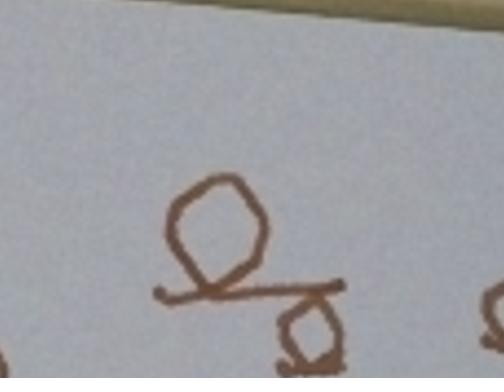

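{"fn": "move", "kwargs": {"target": [[0,0,0,0,0,0,1,-0.00378,0,0.089713,0,0.045685,0.141945,-1],[0,0,0,0,0,0,1,-0.00378,0,0.104358,0,0.05609,0.162014,-1],[0,0,0,0,0,0,1,-0.00378,0,0.085478,0,0.03755,0.15619,-1],[0,0,0,0,0,0,1,-0.0158,0,0.085478,0,0.03755,0.15619,-1]], "speed": [0.5,0.1,0.15,0.12]}}

{"fn": "move", "kwargs": {"target": [[0,0,0,0,0,0,1,0,0,-0.003437,0,-0.004391,-0.00638,-1],[0,0,0,0,0,0,1,0,0,-0.006031,0,-0.007705,-0.011633,-1],[0,0,0,0,0,0,1,0,0,0.012849,0,0.010835,-0.016287,-1],[0,0,0,0,0,0,1,0,0,0.016039,0,0.014911,-0.020283,-1],[0,0,0,0,0,0,1,0,0,0.021569,0,0.02195,-0.022521,-1],[0,0,0,0,0,0,1,0,0,0.027928,0,0.030159,-0.012694,-1],[0,0,0,0,0,0,1,0,0,0.033424,0,0.037282,-0.01037,-1],[0,0,0,0,0,0,1,0,0,0.036597,0,0.041395,-0.00646,-1],[0,0,0,0,0,0,1,0,0,0.017717,0,0.022855,-0.00198,-1],[0,0,0,0,0,0,1,0,0,0.014544,0,0.018742,0.00193,-1],[0,0,0,0,0,0,1,0,0,0.009048,0,0.011619,0.004254,-1],[0,0,0,0,0,0,1,0,0,0.002689,0,0.00341,-0.005399,-1],[0,0,0,0,0,0,1,0,0,-0.005279,0,-0.006744,-0.00954,-1],[0,0,0,0,0,0,1,0,0,-0.01133,0,-0.015406,-0.020618,-1]], "speed": [0.05,0.05,0.09,0.045,0.045,0.045,0.045,0.045,0.09,0.045,0.045,0.045,0.045,0.06], "blend": [0.003,0.003,0.003,0.003,0.003,0.003,0.003,0.003,0.003,0.003,0.003,0.003,0.003,0]}}

{"fn": "move", "kwargs": {"target": [[0,0,0,0,0,0,1,0,0,-0.004183,0,-0.004927,-0.007494,-1],[0,0,0,0,0,0,1,0,0,-0.006106,0,-0.007372,-0.012294,-1],[0,0,0,0,0,0,1,0,0,0.012374,0,0.011168,-0.016654,-1],[0,0,0,0,0,0,1,0,0,0.015323,0,0.014916,-0.020404,-1],[0,0,0,0,0,0,1,0,0,0.020439,0,0.021406,-0.022504,-1],[0,0,0,0,0,0,1,0,0,0.026326,0,0.028927,-0.012614,-1],[0,0,0,0,0,0,1,0,0,0.03141,0,0.035476,-0.010434,-1],[0,0,0,0,0,0,1,0,0,0.034335,0,0.039265,-0.006754,-1],[0,0,0,0,0,0,1,0,0,0.015855,0,0.020725,-0.002554,-1],[0,0,0,0,0,0,1,0,0,0.01293,0,0.016936,0.001126,-1],[0,0,0,0,0,0,1,0,0,0.007846,0,0.010387,0.003306,-1],[0,0,0,0,0,0,1,0,0,0.001959,0,0.002866,-0.006444,-1],[0,0,0,0,0,0,1,0,0,-0.005793,0,-0.006974,-0.010764,-1],[0,0,0,0,0,0,1,0,0,-0.012391,0,-0.015847,-0.021754,-1],[0,0,0,0,0,0,1,0.0118,0,-0.012391,0,-0.015847,-0.021754,-1]], "speed": [0.05,0.05,0.09,0.045,0.045,0.045,0.045,0.045,0.09,0.045,0.045,0.045,0.045,0.06,0.3], "blend": [0.003,0.003,0.003,0.003,0.003,0.003,0.003,0.003,0.003,0.003,0.003,0.003,0.003,0,0]}}

{"fn": "move", "kwargs": {"target": [0,0,0,0,0,0,1,0.004,0,-0.08,0,-0.03,-0.12,-1], "speed": 0.6, "cameras": ["cam_above"]}}

{"fn": "zoom_image", "kwargs": {"camera": "cam_above", "region": [375, 205, 475, 270]}}

Scene clock: 290.67 s.
left_arm: end_effector_position=(+0.3943, +0.3350, +0.1104) grip_measured=+1.000 grip_effort_nm=0.00 end_effector_quat_wxyz=(+0.619, -0.015, +0.785, -0.003) | right_arm: end_effector_position=(+0.4145, -0.0506, +0.0582) grip_measured=-0.804 grip_effort_nm=-1.03 end_effector_quat_wxyz=(+0.487, -0.256, +0.821, +0.153)
Joint positions: left_arm=[1.014 -0.037 1.582 -0.053 0.332 -0.05 0.094] | right_arm=[0.566 -0.003 1.95 -0.009 0.884 0.613 0.009]
Joint torques (N m): left_arm=[1.66 0.05 -6.49 -0.01 5.52 0.02] | right_arm=[1.49 -0.03 -9.88 0 4.59 -0.54]
Heat: left arm: 43 °C; right arm: 44 °C.
Joint targets: left_arm=[1.021 -0.037 1.573 -0.053 0.341 -0.050] | right_arm=[0.558 -0.006 1.916 -0.009 0.876 0.607]
move: done

Scene clock: 295.97 s.
left_arm: end_effector_position=(+0.3943, +0.3350, +0.1104) grip_measured=+1.000 grip_effort_nm=0.00 end_effector_quat_wxyz=(+0.619, -0.015, +0.785, -0.003) | right_arm: end_effector_position=(+0.4197, -0.0747, +0.0577) grip_measured=-0.804 grip_effort_nm=-1.03 end_effector_quat_wxyz=(+0.486, -0.238, +0.829, +0.140)
Joint positions: left_arm=[1.014 -0.037 1.582 -0.053 0.332 -0.05 0.094] | right_arm=[0.563 -0.003 1.924 -0.009 0.851 0.567 0.009]
Joint torques (N m): left_arm=[1.69 0.02 -6.43 -0.07 5.3 -0.02] | right_arm=[1.52 -0.03 -9.57 0 4.44 -0.53]
Heat: left arm: 43 °C; right arm: 43 °C.
Joint targets: left_arm=[1.021 -0.037 1.573 -0.053 0.341 -0.050] | right_arm=[0.558 -0.006 1.891 -0.009 0.842 0.561]
move: done

Scene clock: 302.17 s.
left_arm: end_effector_position=(+0.3943, +0.3350, +0.1104) grip_measured=+1.000 grip_effort_nm=0.00 end_effector_quat_wxyz=(+0.619, -0.015, +0.785, -0.003) | right_arm: end_effector_position=(+0.4305, -0.0963, +0.0719) grip_measured=-0.804 grip_effort_nm=-1.03 end_effector_quat_wxyz=(+0.514, -0.214, +0.820, +0.135)
Joint positions: left_arm=[1.014 -0.037 1.582 -0.053 0.332 -0.05 0.094] | right_arm=[0.629 -0.003 1.896 -0.009 0.816 0.518 0.009]
Joint torques (N m): left_arm=[1.65 0.03 -6.38 -0.01 5.31 -0.17] | right_arm=[1.87 -0.03 -9.32 0 4.45 -0.55]
Heat: left arm: 43 °C; right arm: 43 °C.
Joint targets: left_arm=[1.021 -0.037 1.573 -0.053 0.341 -0.050] | right_arm=[0.659 -0.006 1.863 -0.009 0.807 0.512]
move: done

Scene clock: 303.20 s.
left_arm: end_effector_position=(+0.3943, +0.3350, +0.1104) grip_measured=+1.000 grip_effort_nm=0.00 end_effector_quat_wxyz=(+0.619, -0.015, +0.785, -0.003) | right_arm: end_effector_position=(+0.4678, -0.2272, +0.1404) grip_measured=-0.804 grip_effort_nm=-1.03 end_effector_quat_wxyz=(+0.592, -0.094, +0.798, +0.068)
Joint positions: left_arm=[1.014 -0.037 1.582 -0.053 0.332 -0.05 0.094] | right_arm=[0.67 -0.003 1.711 -0.005 0.747 0.243 0.009]
Joint torques (N m): left_arm=[1.62 0.04 -6.41 -0.06 5.27 0.05] | right_arm=[1.85 -0.03 -7.65 -0.03 5.16 0.16]
Heat: left arm: 43 °C; right arm: 44 °C.
Joint targets: left_arm=[1.021 -0.037 1.573 -0.053 0.341 -0.050] | right_arm=[0.693 -0.006 1.685 -0.009 0.740 0.245]
move: done

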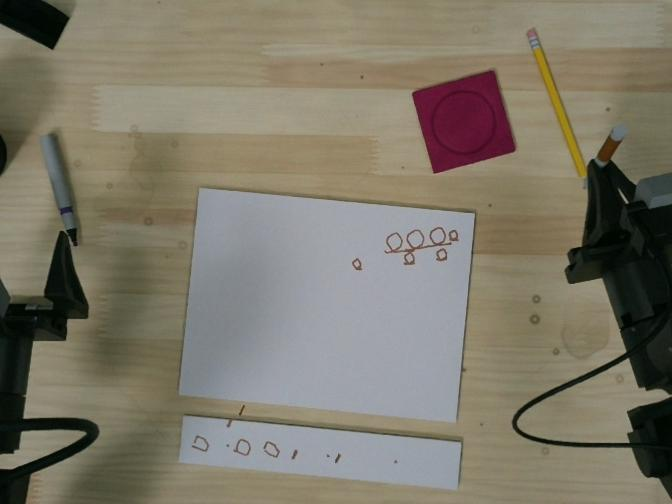

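Scaled by 5.040 from the camera's image (finer frame: 960x720).

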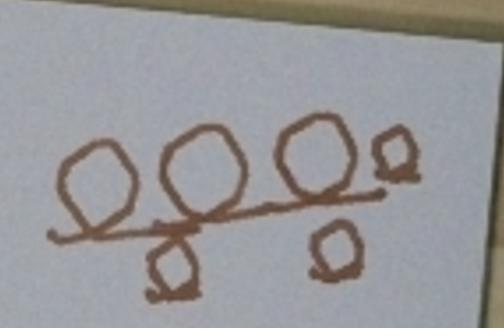

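{"fn": "move", "kwargs": {"target": [[0,0,0,0,0,0,1,-0.00378,0,0.139956,0,0.112388,0.190927,-1],[0,0,0,0,0,0,1,-0.00378,0,0.155659,0,0.122792,0.210951,-1],[0,0,0,0,0,0,1,-0.00378,0,0.135779,0,0.104152,0.205116,-1],[0,0,0,0,0,0,1,-0.0158,0,0.135779,0,0.104152,0.205116,-1]], "speed": [0.5,0.1,0.15,0.12]}}

{"fn": "move", "kwargs": {"target": [[0,0,0,0,0,0,1,0,0,-0.00611,0,-0.008036,-0.011342,-1],[0,0,0,0,0,0,1,0,0,-0.009767,0,-0.012853,-0.016925,-1],[0,0,0,0,0,0,1,0,0,0.010113,0,0.005787,-0.021005,-1],[0,0,0,0,0,0,1,0,0,0.013013,0,0.009607,-0.02452,-1],[0,0,0,0,0,0,1,0,0,0.018042,0,0.016232,-0.026491,-1],[0,0,0,0,0,0,1,0,0,0.02383,0,0.023904,-0.016865,-1],[0,0,0,0,0,0,1,0,0,0.02884,0,0.030588,-0.014825,-1],[0,0,0,0,0,0,1,0,0,0.031728,0,0.034441,-0.011375,-1],[0,0,0,0,0,0,1,0,0,0.011848,0,0.015801,-0.007435,-1],[0,0,0,0,0,0,1,0,0,0.00896,0,0.011948,-0.003985,-1],[0,0,0,0,0,0,1,0,0,0.00395,0,0.005264,-0.001945,-1],[0,0,0,0,0,0,1,0,0,-0.001838,0,-0.002408,-0.011439,-1],[0,0,0,0,0,0,1,0,0,-0.008702,0,-0.01145,-0.014555,-1],[0,0,0,0,0,0,1,0,0,-0.016255,0,-0.022023,-0.02342,-1],[0,0,0,0,0,0,1,0.0118,0,-0.016255,0,-0.022023,-0.02342,-1]], "speed": [0.05,0.05,0.09,0.045,0.045,0.045,0.045,0.045,0.09,0.045,0.045,0.045,0.045,0.06,0.3], "blend": [0.003,0.003,0.003,0.003,0.003,0.003,0.003,0.003,0.003,0.003,0.003,0.003,0.003,0,0]}}

{"fn": "move", "kwargs": {"target": [[0,0,0,0,0,0,1,0,0,0.042432,0,0.055259,0.032931,-1],[0,0,0,0,0,0,1,0,0,0.05616,0,0.067419,0.050925,-1],[0,0,0,0,0,0,1,0,0,0.03547,0,0.048779,0.045095,-1],[0,0,0,0,0,0,1,-0.0118,0,0.03547,0,0.048779,0.045095,-1]], "speed": [0.3,0.1,0.15,0.12]}}

{"fn": "move", "kwargs": {"target": [[0,0,0,0,0,0,1,0,0,-0.002991,0,-0.004001,-0.004775,-1],[0,0,0,0,0,0,1,0,0,-0.006825,0,-0.009131,-0.00972,-1],[0,0,0,0,0,0,1,0,0,0.013865,0,0.009509,-0.01331,-1],[0,0,0,0,0,0,1,0,0,0.016498,0,0.013032,-0.016402,-1],[0,0,0,0,0,0,1,0,0,0.02106,0,0.019136,-0.018144,-1],[0,0,0,0,0,0,1,0,0,0.026326,0,0.026243,-0.008652,-1],[0,0,0,0,0,0,1,0,0,0.030888,0,0.032455,-0.006857,-1],[0,0,0,0,0,0,1,0,0,0.033521,0,0.03604,-0.003818,-1],[0,0,0,0,0,0,1,0,0,0.012831,0,0.0174,-0.000332,-1],[0,0,0,0,0,0,1,0,0,0.010198,0,0.013815,0.002707,-1],[0,0,0,0,0,0,1,0,0,0.005636,0,0.007603,0.004502,-1],[0,0,0,0,0,0,1,0,0,0.00037,0,0.000496,-0.004886,-1],[0,0,0,0,0,0,1,0,0,-0.005406,0,-0.007233,-0.007465,-1],[0,0,0,0,0,0,1,0,0,-0.01037,0,-0.01465,-0.013515,-1]], "speed": [0.05,0.05,0.09,0.04,0.04,0.04,0.04,0.04,0.09,0.04,0.04,0.04,0.045,0.06], "blend": [0.003,0.003,0.003,0.003,0.003,0.003,0.003,0.003,0.003,0.003,0.003,0.003,0.003,0]}}

{"fn": "move", "kwargs": {"target": [[0,0,0,0,0,0,1,0,0,-0.003799,0,-0.004871,-0.003739,-1],[0,0,0,0,0,0,1,0,0,-0.007851,0,-0.010217,-0.009393,-1],[0,0,0,0,0,0,1,0,0,0.012429,0,0.008423,-0.013405,-1],[0,0,0,0,0,0,1,0,0,0.015318,0,0.012254,-0.016859,-1],[0,0,0,0,0,0,1,0,0,0.020329,0,0.018898,-0.018799,-1],[0,0,0,0,0,0,1,0,0,0.026107,0,0.026616,-0.009233,-1],[0,0,0,0,0,0,1,0,0,0.031118,0,0.033359,-0.007229,-1],[0,0,0,0,0,0,1,0,0,0.034007,0,0.037246,-0.003839,-1],[0,0,0,0,0,0,1,0,0,0.013727,0,0.018606,0.000041,-1],[0,0,0,0,0,0,1,0,0,0.010838,0,0.014719,0.003431,-1],[0,0,0,0,0,0,1,0,0,0.005827,0,0.007976,0.005435,-1],[0,0,0,0,0,0,1,0,0,0.000049,0,0.000258,-0.003999,-1],[0,0,0,0,0,0,1,0,0,-0.00656,0,-0.008505,-0.006847,-1],[0,0,0,0,0,0,1,0,0,-0.01423,0,-0.019507,-0.014879,-1],[0,0,0,0,0,0,1,0.0118,0,-0.01423,0,-0.019507,-0.014879,-1]], "speed": [0.05,0.05,0.09,0.045,0.045,0.045,0.045,0.045,0.09,0.045,0.045,0.045,0.045,0.06,0.3], "blend": [0.003,0.003,0.003,0.003,0.003,0.003,0.003,0.003,0.003,0.003,0.003,0.003,0.003,0,0]}}

{"fn": "move", "kwargs": {"target": [0,0,0,0,0,0,1,0.004,0,-0.08,0,-0.03,-0.15,-1], "speed": 0.6, "cameras": ["cam_above"]}}

{"fn": "zoom_image", "kwargs": {"camera": "cam_above", "region": [310, 205, 480, 290]}}

Scene clock: 311.47 s.
left_arm: end_effector_position=(+0.3943, +0.3350, +0.1104) grip_measured=+1.000 grip_effort_nm=0.00 end_effector_quat_wxyz=(+0.619, -0.015, +0.785, -0.003) | right_arm: end_effector_position=(+0.4040, +0.0037, +0.0591) grip_measured=-0.804 grip_effort_nm=-1.03 end_effector_quat_wxyz=(+0.488, -0.293, +0.802, +0.179)
Joint positions: left_arm=[1.014 -0.037 1.582 -0.053 0.332 -0.05 0.094] | right_arm=[0.566 -0.003 2.024 -0.01 0.98 0.708 0.009]
Joint torques (N m): left_arm=[1.66 0.02 -6.31 -0.04 5.18 0.01] | right_arm=[1.52 -0.03 -10.69 0.02 4.64 -0.54]
Heat: left arm: 43 °C; right arm: 44 °C.
Joint targets: left_arm=[1.021 -0.037 1.573 -0.053 0.341 -0.050] | right_arm=[0.558 -0.006 1.988 -0.009 0.972 0.702]
move: off_target (right_arm); right_arm: the shoulder is farthest, 0.037 rad from its target

Scene clock: 317.87 s.
left_arm: end_effector_position=(+0.3943, +0.3350, +0.1104) grip_measured=+1.000 grip_effort_nm=0.00 end_effector_quat_wxyz=(+0.619, -0.015, +0.785, -0.003) | right_arm: end_effector_position=(+0.4170, -0.0211, +0.0732) grip_measured=-0.804 grip_effort_nm=-1.03 end_effector_quat_wxyz=(+0.513, -0.268, +0.797, +0.173)
Joint positions: left_arm=[1.014 -0.037 1.582 -0.053 0.332 -0.05 0.094] | right_arm=[0.629 -0.003 1.986 -0.01 0.932 0.656 0.009]
Joint torques (N m): left_arm=[1.66 0.05 -6.52 -0.06 5.35 -0.06] | right_arm=[1.85 -0.03 -10.26 0.02 4.57 -0.54]
Heat: left arm: 43 °C; right arm: 44 °C.
Joint targets: left_arm=[1.021 -0.037 1.573 -0.053 0.341 -0.050] | right_arm=[0.659 -0.006 1.951 -0.009 0.923 0.650]
move: done

Scene clock: 321.57 s.
left_arm: end_effector_position=(+0.3943, +0.3350, +0.1104) grip_measured=+1.000 grip_effort_nm=0.00 end_effector_quat_wxyz=(+0.619, -0.015, +0.785, -0.003) | right_arm: end_effector_position=(+0.3976, +0.0331, +0.0597) grip_measured=-0.804 grip_effort_nm=-1.03 end_effector_quat_wxyz=(+0.489, -0.311, +0.791, +0.194)
Joint positions: left_arm=[1.014 -0.037 1.582 -0.053 0.332 -0.05 0.094] | right_arm=[0.566 -0.003 2.068 -0.011 1.039 0.756 0.009]
Joint torques (N m): left_arm=[1.71 0.07 -6.38 -0.05 5.11 -0.09] | right_arm=[1.51 -0.03 -11.08 0.02 4.81 -0.54]
Heat: left arm: 44 °C; right arm: 44 °C.
Joint targets: left_arm=[1.021 -0.037 1.573 -0.053 0.341 -0.050] | right_arm=[0.558 -0.006 2.030 -0.009 1.031 0.750]
move: off_target (right_arm); right_arm: the shoulder is farthest, 0.038 rad from its target

Scene clock: 326.70 s.
left_arm: end_effector_position=(+0.3943, +0.3350, +0.1104) grip_measured=+1.000 grip_effort_nm=0.00 end_effector_quat_wxyz=(+0.619, -0.015, +0.785, -0.003) | right_arm: end_effector_position=(+0.4026, +0.0156, +0.0592) grip_measured=-0.804 grip_effort_nm=-1.03 end_effector_quat_wxyz=(+0.488, -0.300, +0.798, +0.185)
Joint positions: left_arm=[1.014 -0.037 1.582 -0.053 0.332 -0.05 0.094] | right_arm=[0.563 -0.003 2.044 -0.011 1.008 0.726 0.009]
Joint torques (N m): left_arm=[1.69 0.04 -6.48 -0.04 5.22 -0.05] | right_arm=[1.53 -0.03 -10.82 0.02 4.62 -0.5]
Heat: left arm: 44 °C; right arm: 44 °C.
Joint targets: left_arm=[1.021 -0.037 1.573 -0.053 0.341 -0.050] | right_arm=[0.558 -0.006 2.007 -0.009 0.999 0.720]
move: off_target (right_arm); right_arm: the shoulder is farthest, 0.037 rad from its target

Scene clock: 332.83 s.
left_arm: end_effector_position=(+0.3943, +0.3350, +0.1104) grip_measured=+1.000 grip_effort_nm=0.00 end_effector_quat_wxyz=(+0.619, -0.015, +0.785, -0.003) | right_arm: end_effector_position=(+0.4112, -0.0005, +0.0736) grip_measured=-0.804 grip_effort_nm=-1.03 end_effector_quat_wxyz=(+0.513, -0.282, +0.789, +0.184)
Joint positions: left_arm=[1.014 -0.037 1.582 -0.053 0.332 -0.05 0.094] | right_arm=[0.629 -0.003 2.011 -0.011 0.964 0.693 0.009]
Joint torques (N m): left_arm=[1.65 0.01 -6.35 -0.07 5.31 -0.1] | right_arm=[1.88 -0.03 -10.51 0.02 4.6 -0.54]
Heat: left arm: 44 °C; right arm: 44 °C.
Joint targets: left_arm=[1.021 -0.037 1.573 -0.053 0.341 -0.050] | right_arm=[0.659 -0.006 1.976 -0.009 0.955 0.687]
move: off_target (right_arm); right_arm: the shoulder is farthest, 0.036 rad from its target

Scene clock: 334.00 s.
left_arm: end_effector_position=(+0.3943, +0.3350, +0.1104) grip_measured=+1.000 grip_effort_nm=0.00 end_effector_quat_wxyz=(+0.619, -0.015, +0.785, -0.003) | right_arm: end_effector_position=(+0.4888, -0.1650, +0.1477) grip_measured=-0.804 grip_effort_nm=-1.03 end_effector_quat_wxyz=(+0.599, -0.135, +0.782, +0.102)
Joint positions: left_arm=[1.014 -0.037 1.582 -0.053 0.332 -0.05 0.094] | right_arm=[0.668 -0.003 1.828 -0.006 0.896 0.35 0.009]
Joint torques (N m): left_arm=[1.66 0.03 -6.56 -0.05 5.23 -0.12] | right_arm=[1.87 -0.03 -9.16 -0.03 5.3 0.25]
Heat: left arm: 44 °C; right arm: 44 °C.
Joint targets: left_arm=[1.021 -0.037 1.573 -0.053 0.341 -0.050] | right_arm=[0.693 -0.006 1.798 -0.009 0.888 0.353]
move: done

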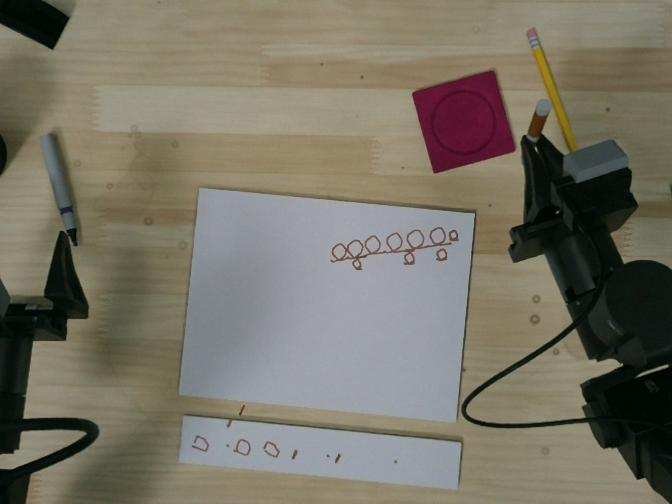

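Scaled by 2.965 from the camera's image (finer frame: 960x720).

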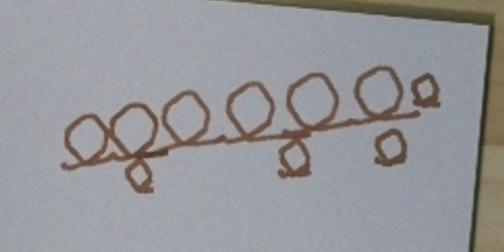

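{"fn": "execute_actions", "kwargs": {"actions": [], "cameras": ["cam_above"]}}

{"fn": "show_instructions", "kwargs": {}}

Scene clock: 335.93 s.
left_arm: end_effector_position=(+0.3943, +0.3350, +0.1104) grip_measured=+1.000 grip_effort_nm=0.00 end_effector_quat_wxyz=(+0.619, -0.015, +0.785, -0.003) | right_arm: end_effector_position=(+0.4888, -0.1650, +0.1477) grip_measured=-0.804 grip_effort_nm=-1.03 end_effector_quat_wxyz=(+0.599, -0.135, +0.782, +0.102)
Joint names: [wrist pitch, wrist roll, shoulder, wrist yaw, elbow, waist]
Joint positions: left_arm=[1.014 -0.037 1.582 -0.053 0.332 -0.05 0.094] | right_arm=[0.668 -0.003 1.828 -0.006 0.896 0.35 0.009]
Joint velocities: within noise
Joint torques (N m): left_arm=[1.66 0.04 -6.46 -0.04 5.23 0.06] | right_arm=[1.87 -0.03 -9.16 -0.02 5.29 0.25]
Heat: left arm: 44 °C; right arm: 44 °C.
Joint targets: left_arm=[1.021 -0.037 1.573 -0.053 0.341 -0.050] | right_arm=[0.693 -0.006 1.798 -0.009 0.888 0.353]
Tool commands: left_gripper/opening=+1.0 right_gripper/opening=-1.0
Images, in order (width x height): cam_above 672x504.

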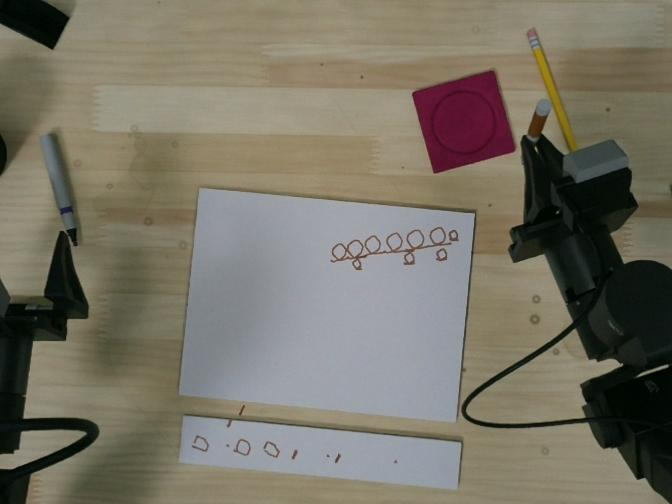

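Reference images for this scene: drawing.

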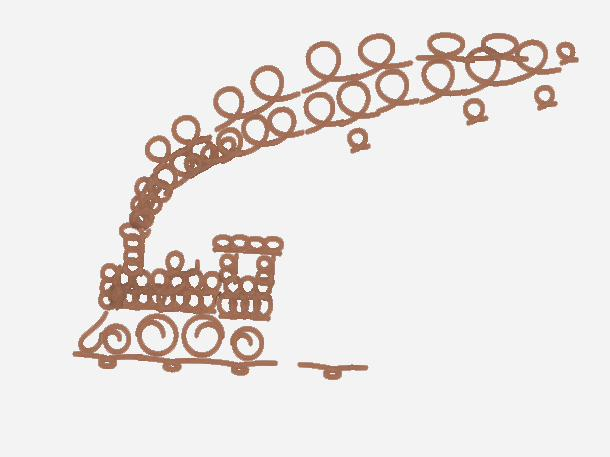

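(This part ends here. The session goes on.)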